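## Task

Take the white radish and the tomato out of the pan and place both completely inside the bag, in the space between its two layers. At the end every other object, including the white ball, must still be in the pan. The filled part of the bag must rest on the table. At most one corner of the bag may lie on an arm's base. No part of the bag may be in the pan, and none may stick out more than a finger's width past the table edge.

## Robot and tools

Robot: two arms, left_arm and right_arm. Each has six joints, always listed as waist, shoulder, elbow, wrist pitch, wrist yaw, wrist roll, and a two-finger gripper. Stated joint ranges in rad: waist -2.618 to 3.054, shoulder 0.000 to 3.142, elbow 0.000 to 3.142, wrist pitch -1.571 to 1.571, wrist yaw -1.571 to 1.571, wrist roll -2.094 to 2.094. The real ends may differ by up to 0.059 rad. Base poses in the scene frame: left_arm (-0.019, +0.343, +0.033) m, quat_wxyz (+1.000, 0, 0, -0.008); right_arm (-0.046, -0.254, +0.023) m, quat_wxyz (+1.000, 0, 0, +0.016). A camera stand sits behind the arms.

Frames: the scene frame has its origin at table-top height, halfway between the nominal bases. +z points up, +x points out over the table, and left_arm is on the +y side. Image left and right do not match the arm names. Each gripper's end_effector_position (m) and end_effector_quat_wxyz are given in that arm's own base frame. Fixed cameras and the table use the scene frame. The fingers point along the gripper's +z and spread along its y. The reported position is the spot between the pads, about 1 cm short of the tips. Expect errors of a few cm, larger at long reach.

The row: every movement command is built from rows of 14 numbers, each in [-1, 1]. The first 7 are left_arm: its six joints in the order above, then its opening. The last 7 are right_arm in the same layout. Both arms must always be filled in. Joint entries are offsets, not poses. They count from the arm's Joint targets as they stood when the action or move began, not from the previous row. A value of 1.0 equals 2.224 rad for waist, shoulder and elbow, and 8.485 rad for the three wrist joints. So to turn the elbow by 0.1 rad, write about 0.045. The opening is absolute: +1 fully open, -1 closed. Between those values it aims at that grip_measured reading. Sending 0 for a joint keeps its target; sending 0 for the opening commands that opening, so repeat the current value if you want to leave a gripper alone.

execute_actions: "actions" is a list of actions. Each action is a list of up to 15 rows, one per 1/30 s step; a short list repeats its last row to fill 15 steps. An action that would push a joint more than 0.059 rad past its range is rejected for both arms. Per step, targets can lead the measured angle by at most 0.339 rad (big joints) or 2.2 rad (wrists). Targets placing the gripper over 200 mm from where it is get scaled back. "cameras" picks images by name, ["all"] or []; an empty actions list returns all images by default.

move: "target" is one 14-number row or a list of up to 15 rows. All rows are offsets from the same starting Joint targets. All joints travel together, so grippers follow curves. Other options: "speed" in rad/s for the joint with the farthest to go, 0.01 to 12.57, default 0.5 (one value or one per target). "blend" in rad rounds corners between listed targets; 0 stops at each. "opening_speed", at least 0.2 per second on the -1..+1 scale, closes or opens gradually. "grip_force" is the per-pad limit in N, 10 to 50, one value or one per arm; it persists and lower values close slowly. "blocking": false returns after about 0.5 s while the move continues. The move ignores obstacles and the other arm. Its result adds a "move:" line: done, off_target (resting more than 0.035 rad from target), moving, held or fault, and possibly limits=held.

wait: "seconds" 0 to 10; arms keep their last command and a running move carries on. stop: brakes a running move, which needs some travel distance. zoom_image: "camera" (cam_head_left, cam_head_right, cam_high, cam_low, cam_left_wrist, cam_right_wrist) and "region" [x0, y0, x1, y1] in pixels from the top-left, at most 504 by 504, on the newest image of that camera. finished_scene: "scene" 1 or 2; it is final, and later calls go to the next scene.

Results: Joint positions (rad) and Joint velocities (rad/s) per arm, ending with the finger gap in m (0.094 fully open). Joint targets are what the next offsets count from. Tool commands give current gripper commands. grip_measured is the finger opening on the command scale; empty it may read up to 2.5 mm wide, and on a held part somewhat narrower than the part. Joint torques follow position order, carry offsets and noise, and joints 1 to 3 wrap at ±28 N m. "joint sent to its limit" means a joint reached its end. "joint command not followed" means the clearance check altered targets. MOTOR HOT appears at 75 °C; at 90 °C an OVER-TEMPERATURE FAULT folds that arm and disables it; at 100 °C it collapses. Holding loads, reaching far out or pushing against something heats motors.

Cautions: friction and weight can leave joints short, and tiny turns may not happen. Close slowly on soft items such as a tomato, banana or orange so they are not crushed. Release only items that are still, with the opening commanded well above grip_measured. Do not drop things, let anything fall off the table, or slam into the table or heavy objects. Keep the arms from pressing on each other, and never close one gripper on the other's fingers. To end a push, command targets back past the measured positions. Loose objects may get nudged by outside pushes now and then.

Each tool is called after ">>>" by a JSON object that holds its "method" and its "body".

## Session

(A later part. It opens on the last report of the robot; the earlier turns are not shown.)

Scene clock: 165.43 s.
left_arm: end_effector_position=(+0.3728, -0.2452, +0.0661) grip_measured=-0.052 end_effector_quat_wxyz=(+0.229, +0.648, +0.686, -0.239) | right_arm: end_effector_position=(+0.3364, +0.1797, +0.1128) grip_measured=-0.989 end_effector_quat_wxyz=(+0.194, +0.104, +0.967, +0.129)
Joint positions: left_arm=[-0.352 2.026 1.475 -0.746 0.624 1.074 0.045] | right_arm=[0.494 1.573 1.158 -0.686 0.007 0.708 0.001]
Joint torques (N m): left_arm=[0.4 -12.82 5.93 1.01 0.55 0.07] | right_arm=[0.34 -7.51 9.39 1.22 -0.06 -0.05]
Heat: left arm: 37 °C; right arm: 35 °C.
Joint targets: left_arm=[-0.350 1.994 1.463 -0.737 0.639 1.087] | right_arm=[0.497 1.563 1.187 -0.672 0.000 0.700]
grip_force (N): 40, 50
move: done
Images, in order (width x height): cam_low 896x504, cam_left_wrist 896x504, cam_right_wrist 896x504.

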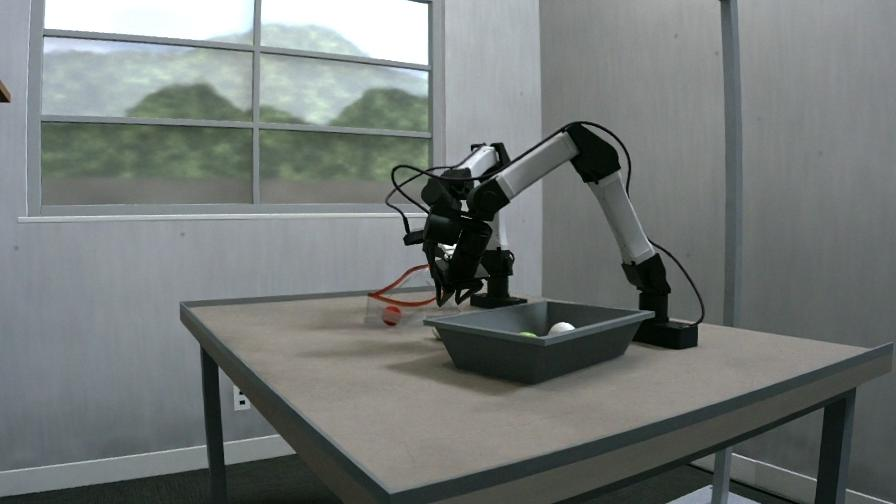

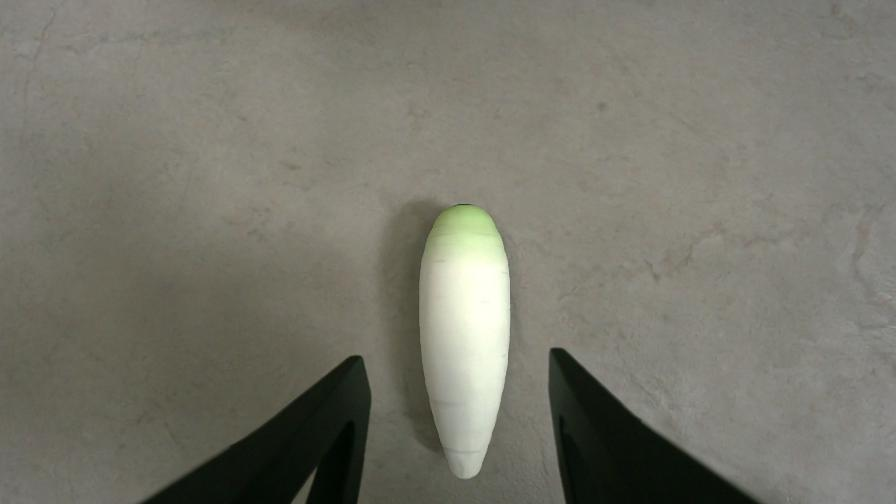

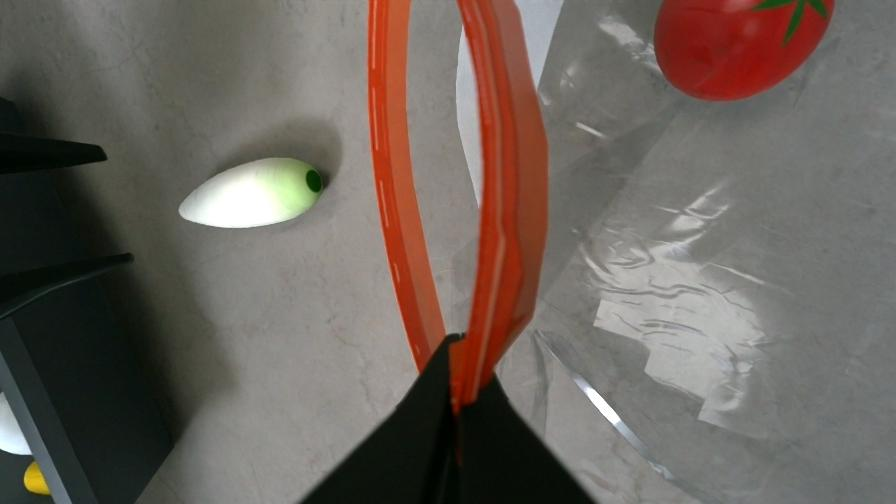

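>>> {"method": "move", "body": {"target": [0,0.0665,-0.0751,0.0372,0,0,-0.05,0,0,0,0,0,0,-1], "speed": 0.25, "cameras": ["cam_left_wrist","cam_low"]}}

Scene clock: 167.80 s.
left_arm: end_effector_position=(+0.3761, -0.2466, -0.0036) grip_measured=-0.052 end_effector_quat_wxyz=(+0.250, +0.652, +0.678, -0.230) | right_arm: end_effector_position=(+0.3364, +0.1797, +0.1128) grip_measured=-0.989 end_effector_quat_wxyz=(+0.194, +0.104, +0.967, +0.129)
Joint positions: left_arm=[-0.352 2.123 1.305 -0.43 0.625 1.074 0.045] | right_arm=[0.494 1.573 1.158 -0.686 0.007 0.708 0.001]
Joint torques (N m): left_arm=[0.4 -9.03 5.55 1.12 0.52 0.07] | right_arm=[0.34 -7.51 9.42 1.22 -0.06 -0.05]
Heat: left arm: 38 °C; right arm: 35 °C.
Joint targets: left_arm=[-0.350 2.141 1.296 -0.421 0.639 1.087] | right_arm=[0.497 1.563 1.187 -0.672 0.000 0.700]
grip_force (N): 40, 50
move: done
Images, in order (width x height): cam_low 896x504, cam_left_wrist 896x504.

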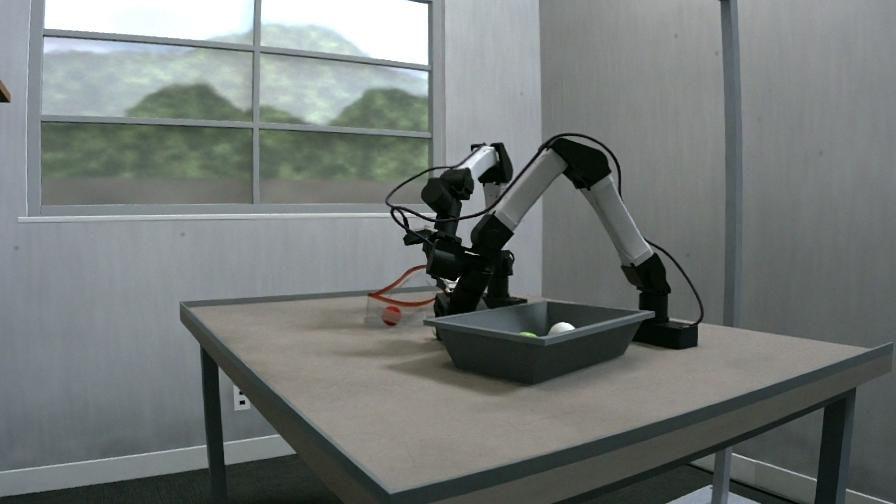

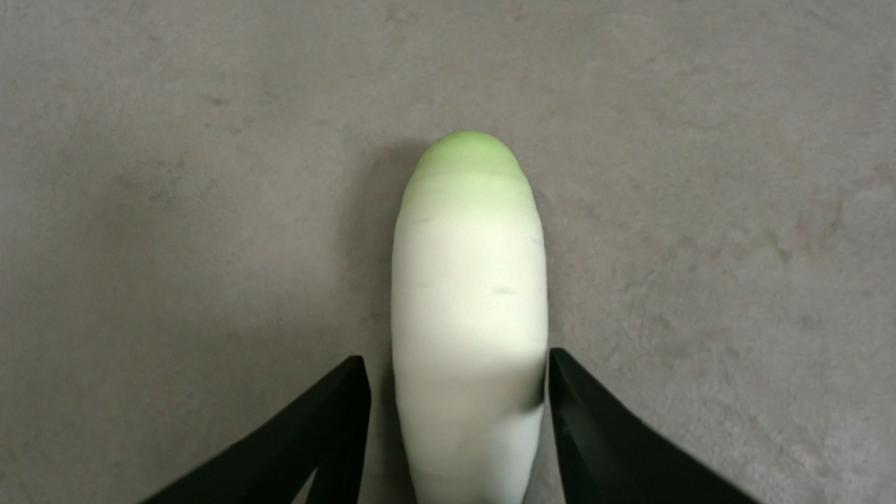

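>>> {"method": "move", "body": {"target": [0,0,0,0,0,0,-0.7,0,0,0,0,0,0,-1], "opening_speed": 0.6, "cameras": ["cam_left_wrist"]}}

Scene clock: 169.23 s.
left_arm: end_effector_position=(+0.3761, -0.2467, -0.0036) grip_measured=-0.404 end_effector_quat_wxyz=(+0.250, +0.652, +0.678, -0.230) | right_arm: end_effector_position=(+0.3364, +0.1797, +0.1128) grip_measured=-0.989 end_effector_quat_wxyz=(+0.194, +0.104, +0.967, +0.129)
Joint positions: left_arm=[-0.352 2.123 1.305 -0.429 0.625 1.074 0.028] | right_arm=[0.494 1.573 1.158 -0.686 0.007 0.708 0.001]
Joint torques (N m): left_arm=[0.36 -9.09 5.55 1.11 0.52 0.06] | right_arm=[0.34 -7.53 9.4 1.22 -0.06 -0.06]
Heat: left arm: 38 °C; right arm: 35 °C.
Joint targets: left_arm=[-0.350 2.141 1.296 -0.422 0.639 1.087] | right_arm=[0.497 1.563 1.187 -0.672 0.000 0.700]
grip_force (N): 40, 50
move: done
Images, in order (width x height): cam_left_wrist 896x504.

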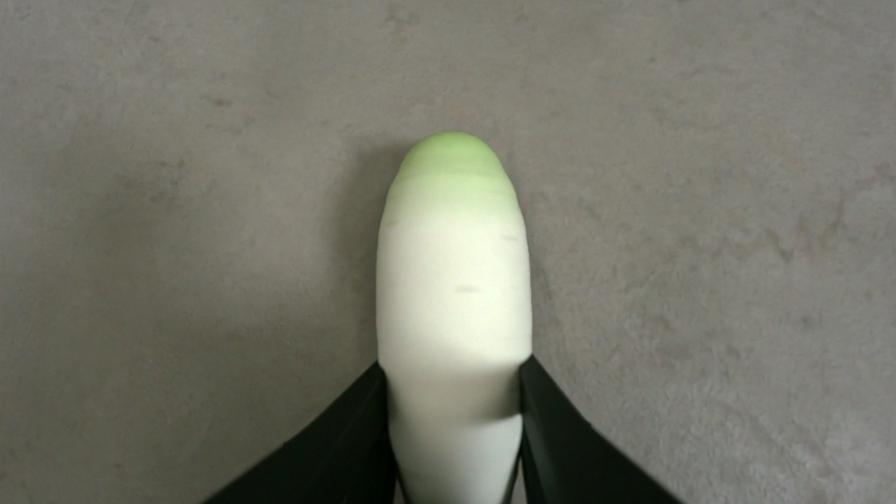

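>>> {"method": "move", "body": {"target": [[0,-0.0665,0.0751,-0.0372,0,0,-0.7,0,0,0,0,0,0,-1],[-0.0985,-0.0396,0.1596,-0.0296,-0.0146,-0.0409,-0.7,0,0,0,0,0,0,-1],[-0.157,0.0482,0.254,-0.0316,-0.0146,-0.0409,-0.7,0,0,0,0,0,0,-1]], "speed": [0.35,0.5,0.35], "blend": [0.05,0.03,0], "cameras": ["cam_left_wrist","cam_low","cam_right_wrist"]}}

>>> {"method": "zoom_image", "body": {"camera": "cam_low", "region": [340, 240, 520, 350]}}

Scene clock: 172.97 s.
left_arm: end_effector_position=(+0.3620, -0.4047, +0.0885) grip_measured=-0.405 end_effector_quat_wxyz=(+0.245, +0.662, +0.665, -0.244) | right_arm: end_effector_position=(+0.3357, +0.1751, +0.1114) grip_measured=-0.989 end_effector_quat_wxyz=(+0.192, +0.112, +0.967, +0.122)
Joint positions: left_arm=[-0.679 2.223 1.835 -0.689 0.528 0.752 0.028] | right_arm=[0.488 1.573 1.158 -0.699 0.017 0.714 0.001]
Joint torques (N m): left_arm=[-1.33 -10.35 10.29 1.39 0.19 -0.16] | right_arm=[0.91 -7.5 9.37 1.33 -0.14 -0.12]
Heat: left arm: 38 °C; right arm: 35 °C.
Joint targets: left_arm=[-0.699 2.249 1.861 -0.690 0.515 0.740] | right_arm=[0.497 1.563 1.187 -0.671 0.000 0.700]
grip_force (N): 40, 50
move: done
Images, in order (width x height): cam_low 896x504, cam_left_wrist 896x504, cam_right_wrist 896x504.

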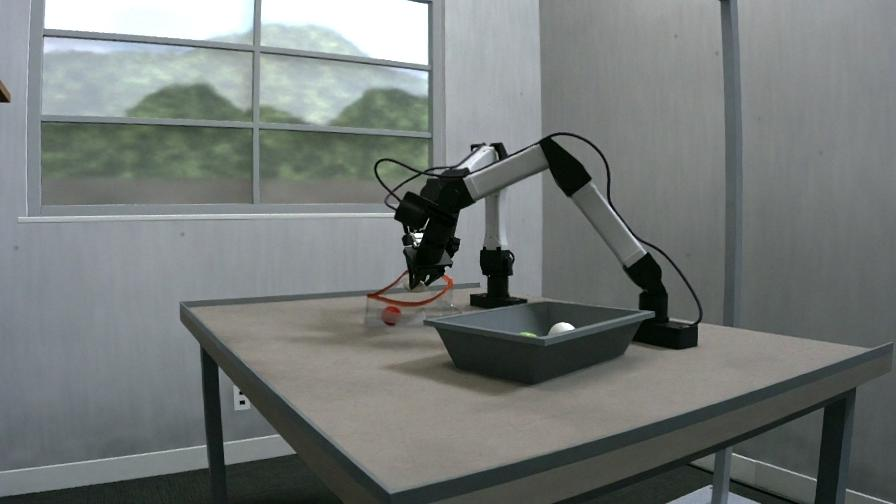

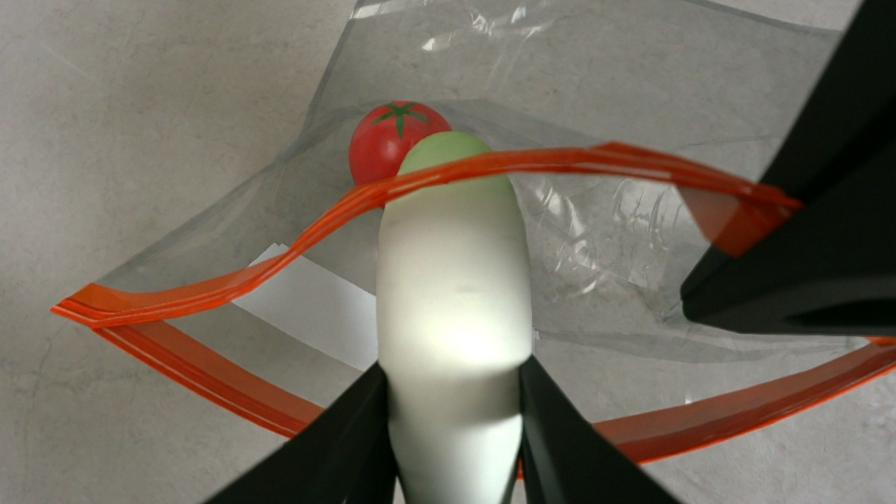

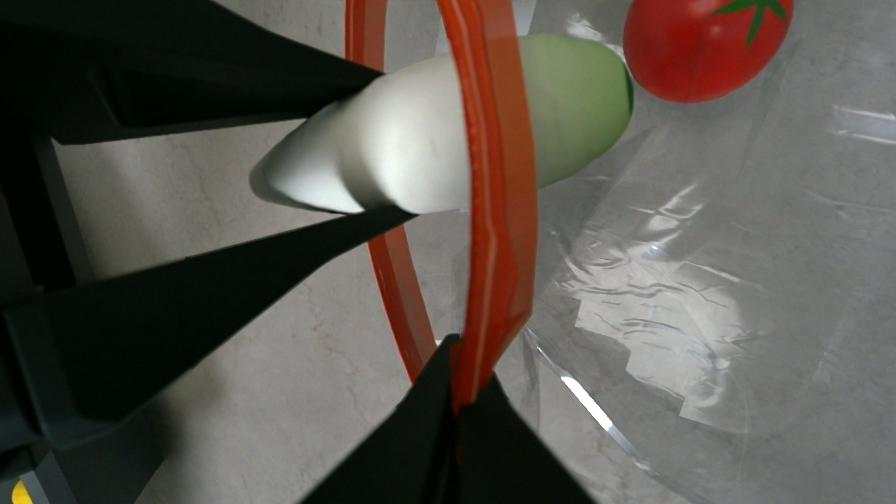

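Scaled by 2.800 from the camera's 896x504 image, which has a finer 1280x720 frame.

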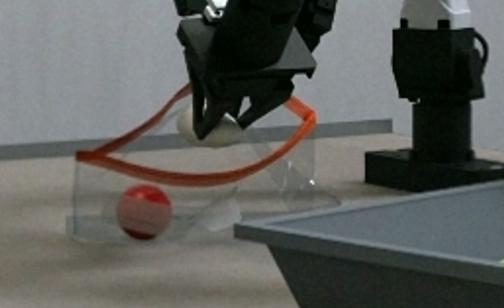

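>>> {"method": "move", "body": {"target": [-0.0206,0.144,0.1565,-0.0031,0,0,-0.7,0.0124,-0.031,-0.0297,-0.0004,0,0,-1], "speed": 0.25, "cameras": ["cam_left_wrist","cam_low","cam_right_wrist","cam_high"]}}

>>> {"method": "zoom_image", "body": {"camera": "cam_low", "region": [340, 240, 520, 350]}}

Scene clock: 175.33 s.
left_arm: end_effector_position=(+0.3860, -0.4690, +0.0476) grip_measured=-0.405 end_effector_quat_wxyz=(+0.255, +0.682, +0.639, -0.248) | right_arm: end_effector_position=(+0.3236, +0.1824, +0.1152) grip_measured=-0.989 end_effector_quat_wxyz=(+0.195, +0.094, +0.967, +0.131)
Joint positions: left_arm=[-0.738 2.53 2.195 -0.704 0.524 0.752 0.028] | right_arm=[0.518 1.53 1.125 -0.691 0.01 0.708 0.001]
Joint torques (N m): left_arm=[-0.18 -11.28 9.32 1.33 0.23 -0.16] | right_arm=[0.72 -9.51 6.34 1.24 -0.09 -0.06]
Heat: left arm: 39 °C; right arm: 36 °C.
Joint targets: left_arm=[-0.745 2.569 2.209 -0.716 0.515 0.740] | right_arm=[0.525 1.494 1.121 -0.675 0.000 0.700]
grip_force (N): 40, 50
move: off_target (left_arm, right_arm); left_arm: the shoulder is farthest, 0.040 rad from its target; right_arm: the shoulder is farthest, 0.036 rad from its target
Images, in order (width x height): cam_high 896x504, cam_low 896x504, cam_left_wrist 896x504, cam_right_wrist 896x504.

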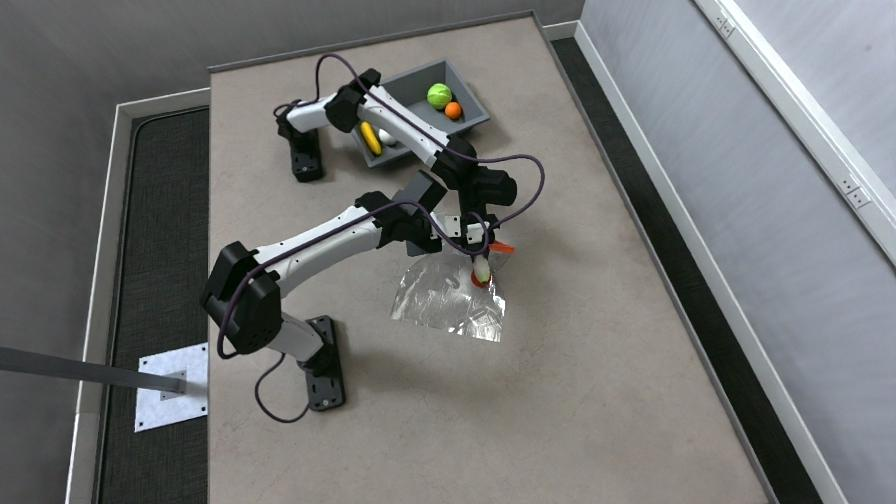

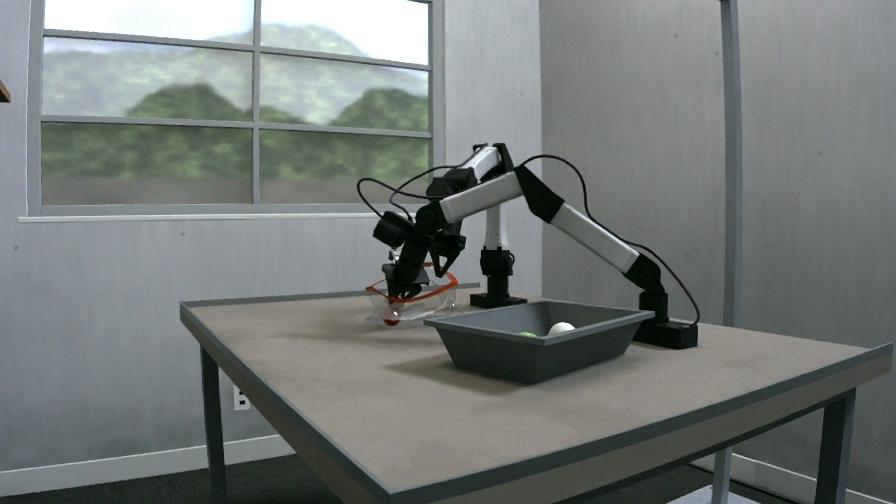

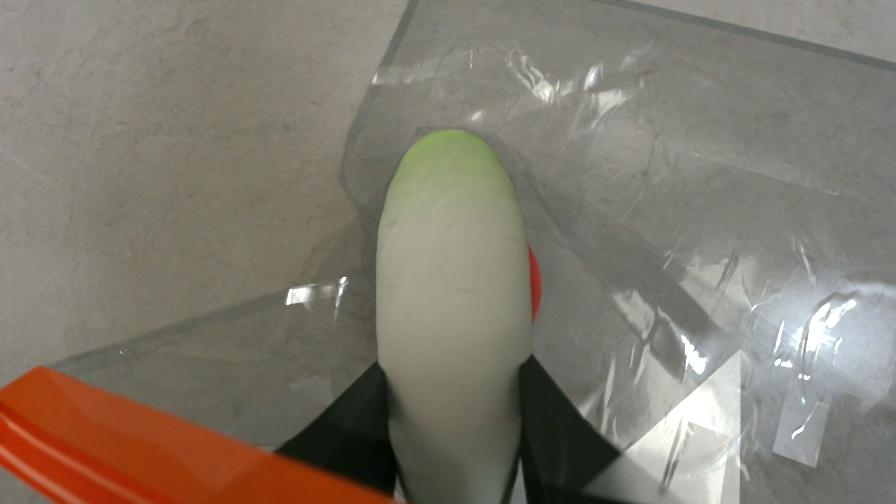

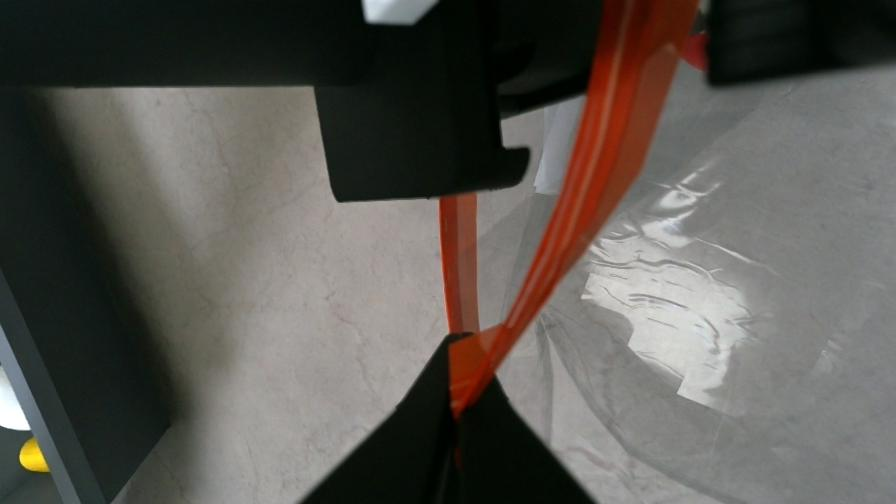

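Scaled by 2.800 from the camera's 896x504 image, which has a finer 1280x720 frame.

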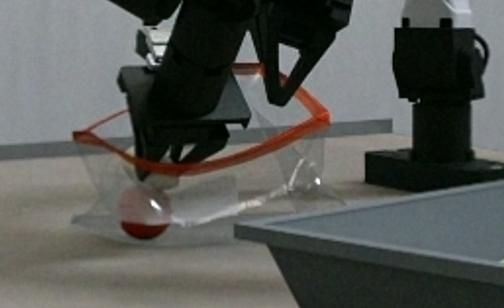

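>>> {"method": "move", "body": {"target": [-0.0103,-0.0196,-0.0773,0.0151,0,0,-0.7,0,0,0,0,0,0,-1], "speed": 0.15, "cameras": ["cam_left_wrist","cam_low","cam_right_wrist"]}}

>>> {"method": "zoom_image", "body": {"camera": "cam_low", "region": [340, 240, 520, 350]}}

Scene clock: 177.60 s.
left_arm: end_effector_position=(+0.3784, -0.4860, +0.0422) grip_measured=-0.405 end_effector_quat_wxyz=(+0.293, +0.689, +0.609, -0.263) | right_arm: end_effector_position=(+0.3236, +0.1824, +0.1152) grip_measured=-0.989 end_effector_quat_wxyz=(+0.195, +0.094, +0.967, +0.131)
Joint positions: left_arm=[-0.759 2.506 2.075 -0.519 0.557 0.751 0.028] | right_arm=[0.518 1.53 1.125 -0.691 0.01 0.708 0.001]
Joint torques (N m): left_arm=[-0.46 -12.68 4.21 0.87 -0.08 -0.16] | right_arm=[0.72 -9.51 6.34 1.24 -0.09 -0.07]
Heat: left arm: 39 °C; right arm: 36 °C.
Joint targets: left_arm=[-0.768 2.526 2.037 -0.588 0.515 0.740] | right_arm=[0.525 1.494 1.121 -0.675 0.000 0.700]
grip_force (N): 40, 50
move: off_target (left_arm, right_arm); left_arm: the wrist pitch is farthest, 0.069 rad from its target; right_arm: the shoulder is farthest, 0.036 rad from its target
Images, in order (width x height): cam_low 896x504, cam_left_wrist 896x504, cam_right_wrist 896x504.

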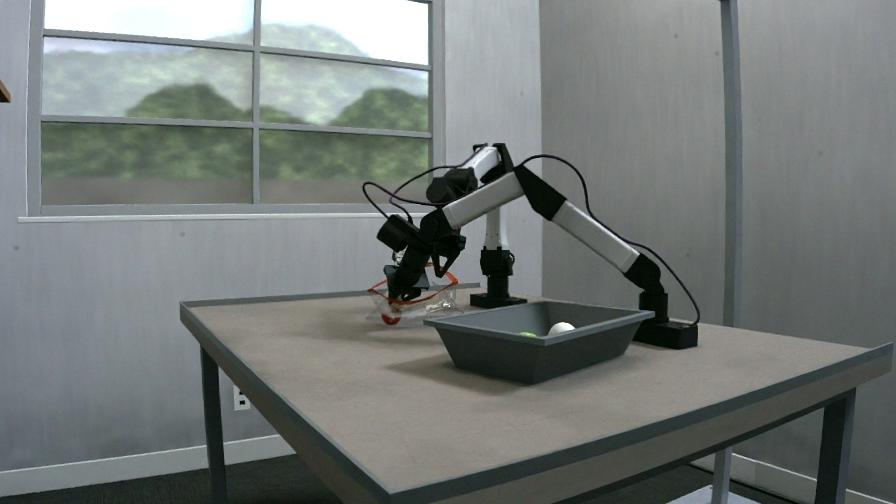

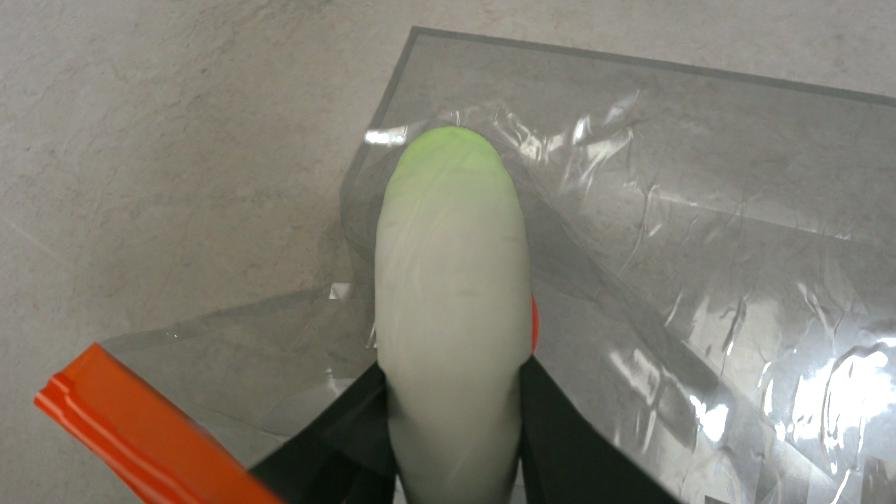

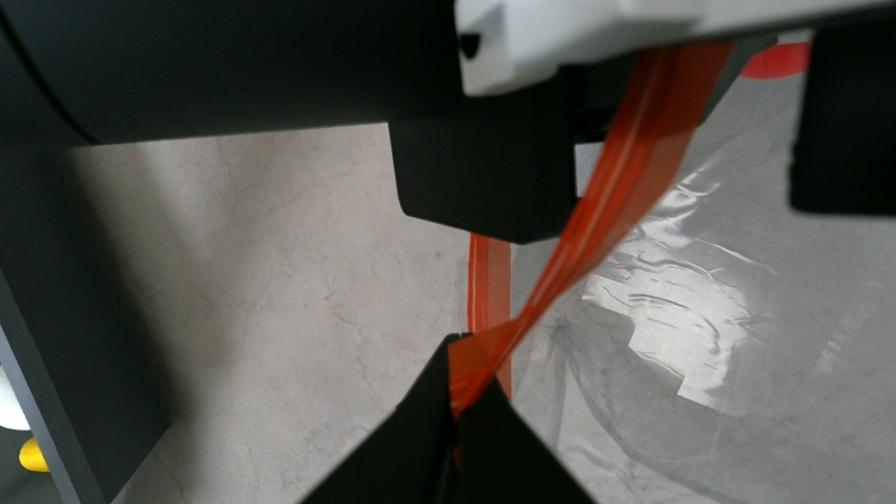

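Scaled by 2.800 from the camera's 896x504 image, which has a finer 1280x720 frame.

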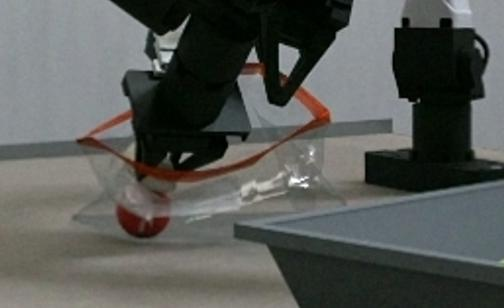

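>>> {"method": "move", "body": {"target": [[0.0103,0.0196,0.0773,-0.0151,0,0,-0.7,0,0,0,0,0,0,-1],[0.031,-0.1246,-0.0791,-0.012,0,0,-0.7,0,0,0,0,0,0,-1],[0.034,-0.0816,-0.1394,0.0153,0,0,-0.7,0,0,0,0,0,0,-1]], "speed": [0.3,0.4,0.25], "blend": [0.03,0.03,0], "cameras": ["cam_left_wrist","cam_low","cam_right_wrist"]}}

>>> {"method": "zoom_image", "body": {"camera": "cam_low", "region": [340, 240, 520, 350]}}

Scene clock: 181.73 s.
left_arm: end_effector_position=(+0.3685, -0.4249, +0.0402) grip_measured=-0.405 end_effector_quat_wxyz=(+0.273, +0.669, +0.646, -0.246) | right_arm: end_effector_position=(+0.3239, +0.1829, +0.1163) grip_measured=-0.989 end_effector_quat_wxyz=(+0.197, +0.093, +0.967, +0.133)
Joint positions: left_arm=[-0.699 2.306 1.745 -0.45 0.532 0.751 0.028] | right_arm=[0.518 1.528 1.125 -0.688 0.008 0.707 0.001]
Joint torques (N m): left_arm=[0.75 -9.81 5.91 1.41 0.14 -0.15] | right_arm=[0.7 -9.29 6.37 1.22 -0.07 -0.05]
Heat: left arm: 40 °C; right arm: 37 °C.
Joint targets: left_arm=[-0.692 2.344 1.727 -0.458 0.515 0.740] | right_arm=[0.525 1.493 1.121 -0.675 0.000 0.700]
grip_force (N): 40, 50
move: off_target (left_arm); left_arm: the shoulder is farthest, 0.039 rad from its target
Images, in order (width x height): cam_low 896x504, cam_left_wrist 896x504, cam_right_wrist 896x504.

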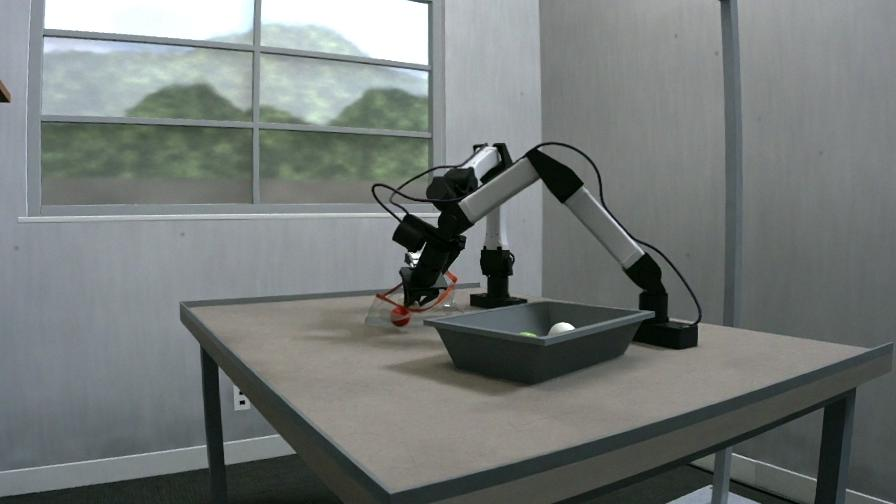

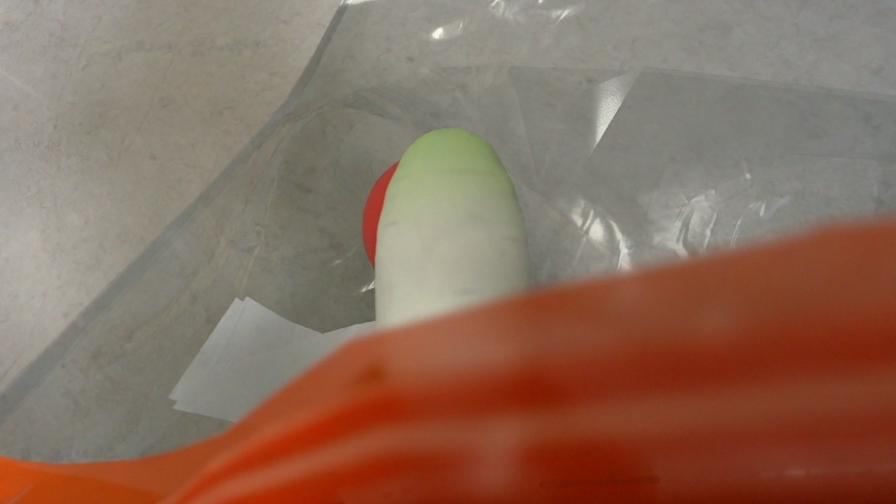

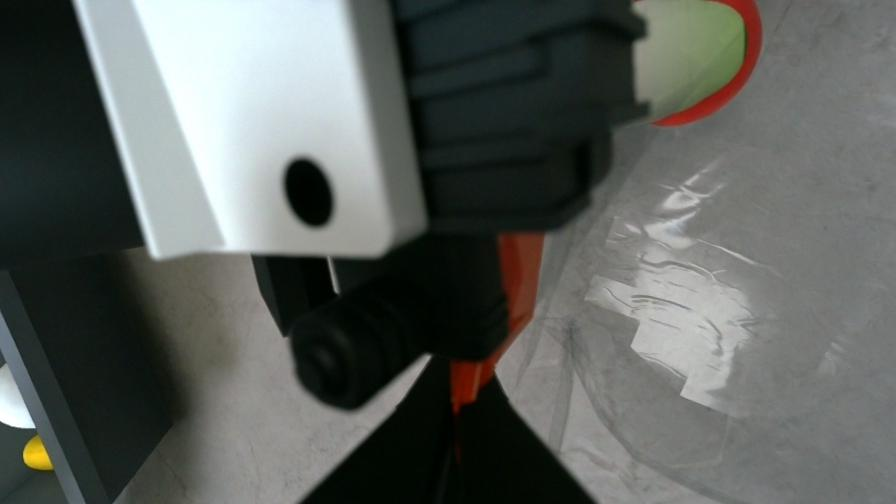

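Scaled by 2.800 from the camera's 896x504 image, which has a finer 1280x720 frame.

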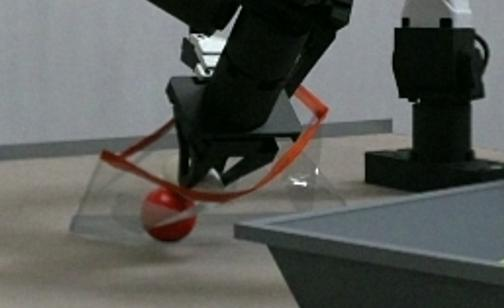

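>>> {"method": "move", "body": {"target": [[-0.003,-0.0428,0.0603,-0.0273,0,0,-0.7,0,0,0,0,0,0,-1],[0.0258,-0.0714,-0.0243,-0.0125,0,0,-0.7,0,0,0,0,0,0,-1],[0.0223,-0.0254,-0.0652,0.0103,0,0,-0.7,0,0,0,0,0,0,-1]], "speed": [0.3,0.3,0.25], "blend": [0.03,0.03,0], "cameras": ["cam_left_wrist","cam_low","cam_right_wrist"]}}

>>> {"method": "zoom_image", "body": {"camera": "cam_low", "region": [340, 240, 520, 350]}}

Scene clock: 185.43 s.
left_arm: end_effector_position=(+0.3716, -0.3856, +0.0136) grip_measured=-0.405 end_effector_quat_wxyz=(+0.259, +0.649, +0.674, -0.239) | right_arm: end_effector_position=(+0.3239, +0.1829, +0.1163) grip_measured=-0.989 end_effector_quat_wxyz=(+0.197, +0.093, +0.967, +0.133)
Joint positions: left_arm=[-0.639 2.269 1.591 -0.379 0.53 0.751 0.028] | right_arm=[0.518 1.528 1.125 -0.688 0.008 0.707 0.001]
Joint torques (N m): left_arm=[-0.06 -10.77 6.38 1.5 0.19 -0.14] | right_arm=[0.72 -9.31 6.35 1.22 -0.07 -0.05]
Heat: left arm: 41 °C; right arm: 37 °C.
Joint targets: left_arm=[-0.643 2.287 1.582 -0.370 0.515 0.740] | right_arm=[0.525 1.493 1.121 -0.675 0.000 0.700]
grip_force (N): 40, 50
move: done
Images, in order (width x height): cam_low 896x504, cam_left_wrist 896x504, cam_right_wrist 896x504.

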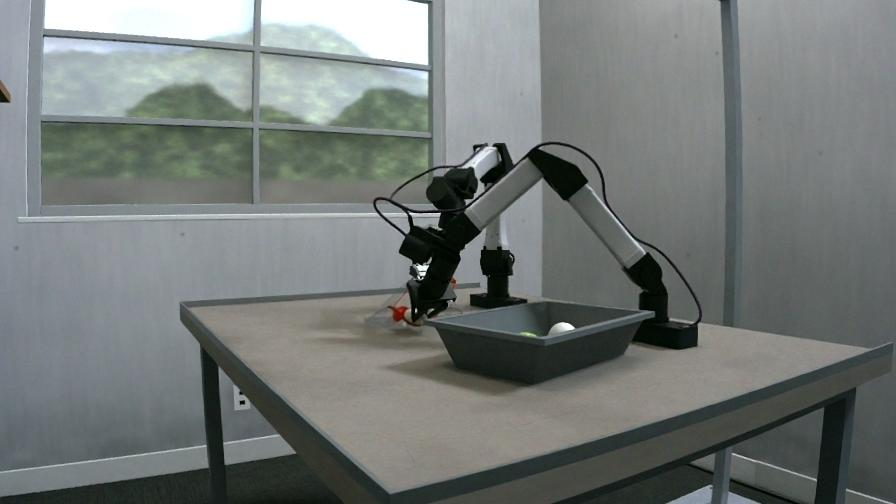

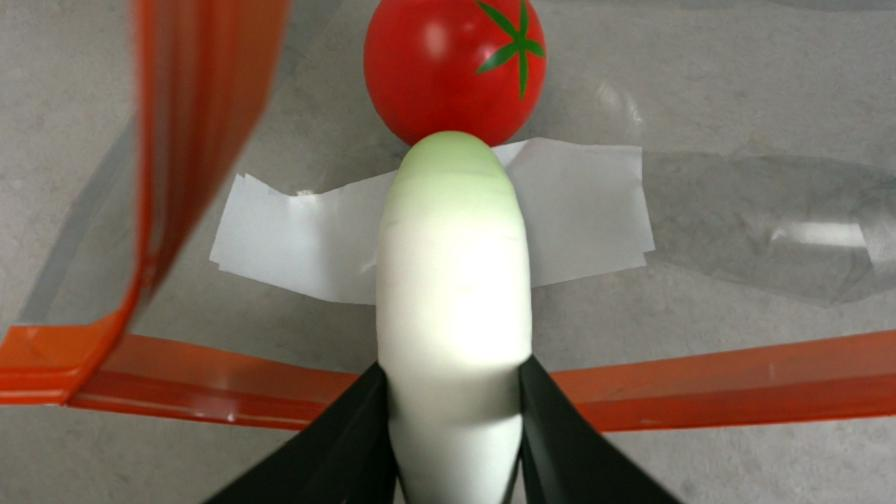

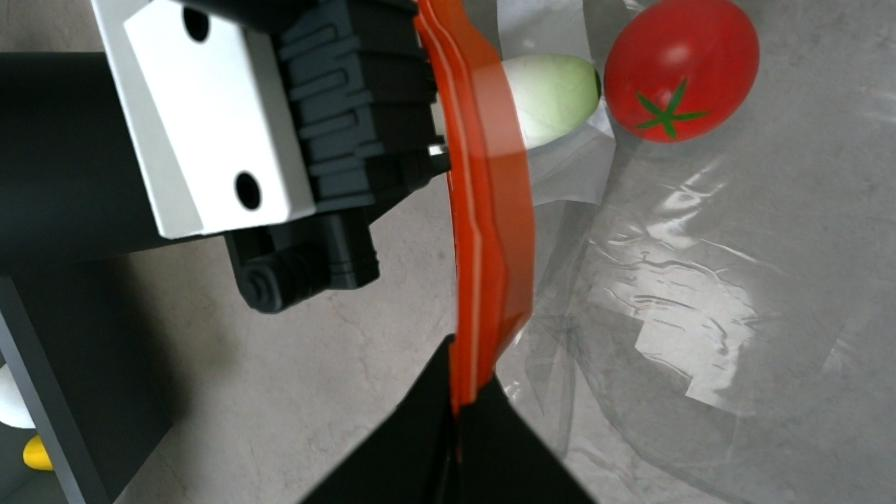

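Scaled by 2.800 from the camera's 896x504 image, which has a finer 1280x720 frame.

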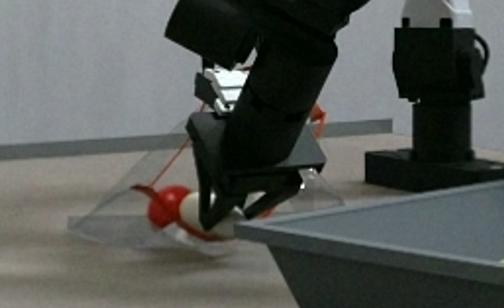

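>>> {"method": "move", "body": {"target": [[-0.0268,0.062,0.1156,-0.0141,0,0,-0.7,0,0,0,0,0,0,-1],[-0.0497,0.1473,0.2763,-0.0339,0,0,-0.7,0,0,0,0,0,0,-1]], "speed": 0.25, "blend": [0.03,0], "cameras": ["cam_left_wrist","cam_low","cam_right_wrist","cam_high"]}}

>>> {"method": "zoom_image", "body": {"camera": "cam_low", "region": [340, 240, 520, 350]}}

Scene clock: 189.17 s.
left_arm: end_effector_position=(+0.3824, -0.4738, +0.0141) grip_measured=-0.405 end_effector_quat_wxyz=(+0.245, +0.684, +0.639, -0.253) | right_arm: end_effector_position=(+0.3239, +0.1829, +0.1163) grip_measured=-0.989 end_effector_quat_wxyz=(+0.196, +0.093, +0.967, +0.133)
Joint positions: left_arm=[-0.747 2.586 2.173 -0.646 0.53 0.751 0.028] | right_arm=[0.518 1.528 1.125 -0.688 0.008 0.707 0.001]
Joint torques (N m): left_arm=[-0.29 -12.25 10.13 1.3 0.17 -0.14] | right_arm=[0.72 -9.31 6.35 1.22 -0.07 -0.05]
Heat: left arm: 41 °C; right arm: 37 °C.
Joint targets: left_arm=[-0.753 2.615 2.196 -0.658 0.515 0.740] | right_arm=[0.525 1.493 1.121 -0.675 0.000 0.700]
grip_force (N): 40, 50
move: done
Images, in order (width x height): cam_high 896x504, cam_low 896x504, cam_left_wrist 896x504, cam_right_wrist 896x504.

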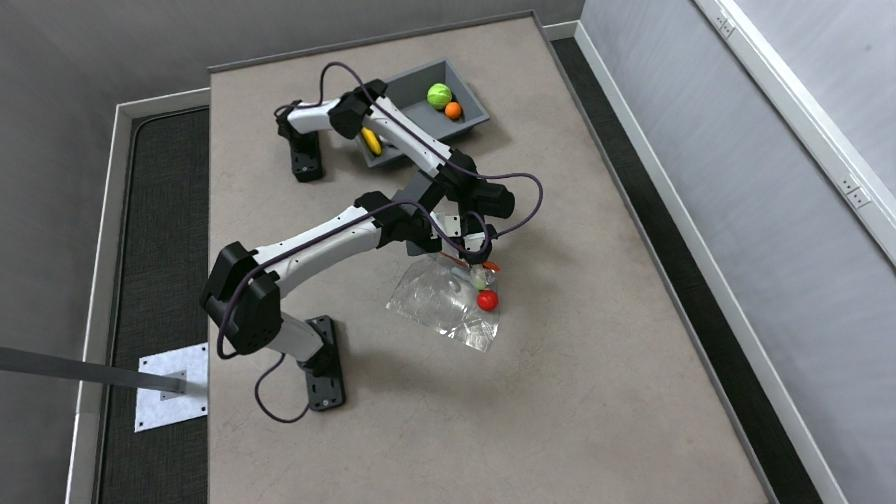

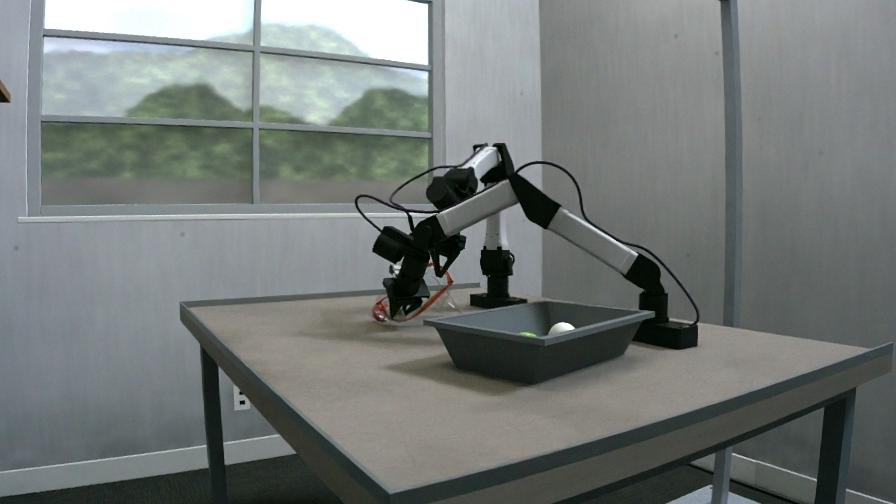

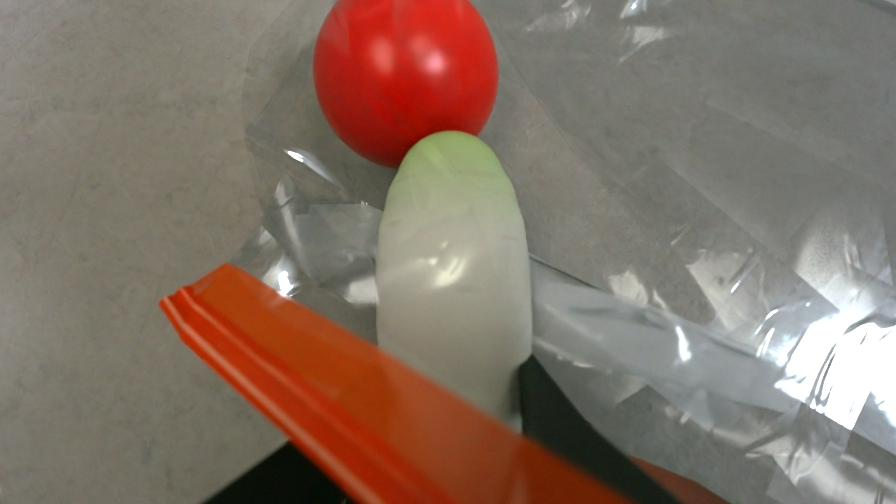

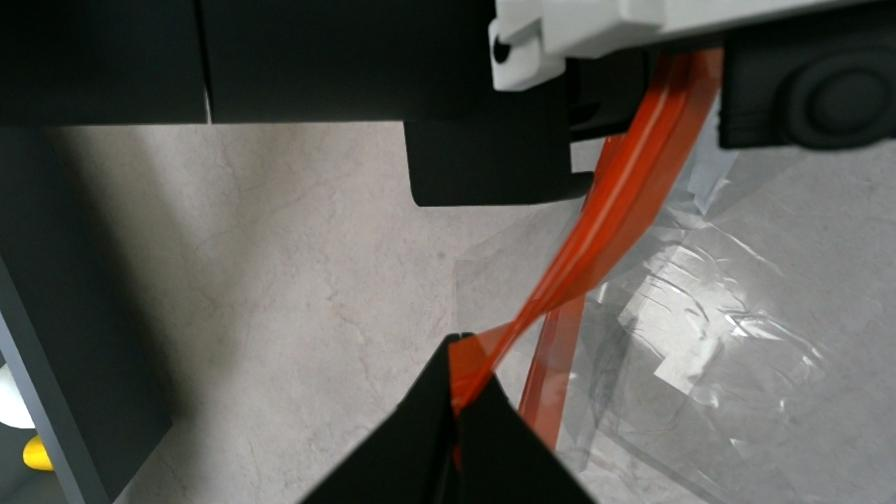

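Scaled by 2.800 from the camera's 896x504 image, which has a finer 1280x720 frame.

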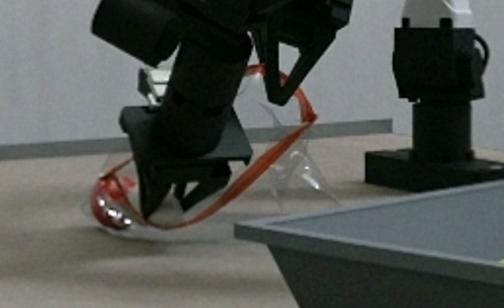

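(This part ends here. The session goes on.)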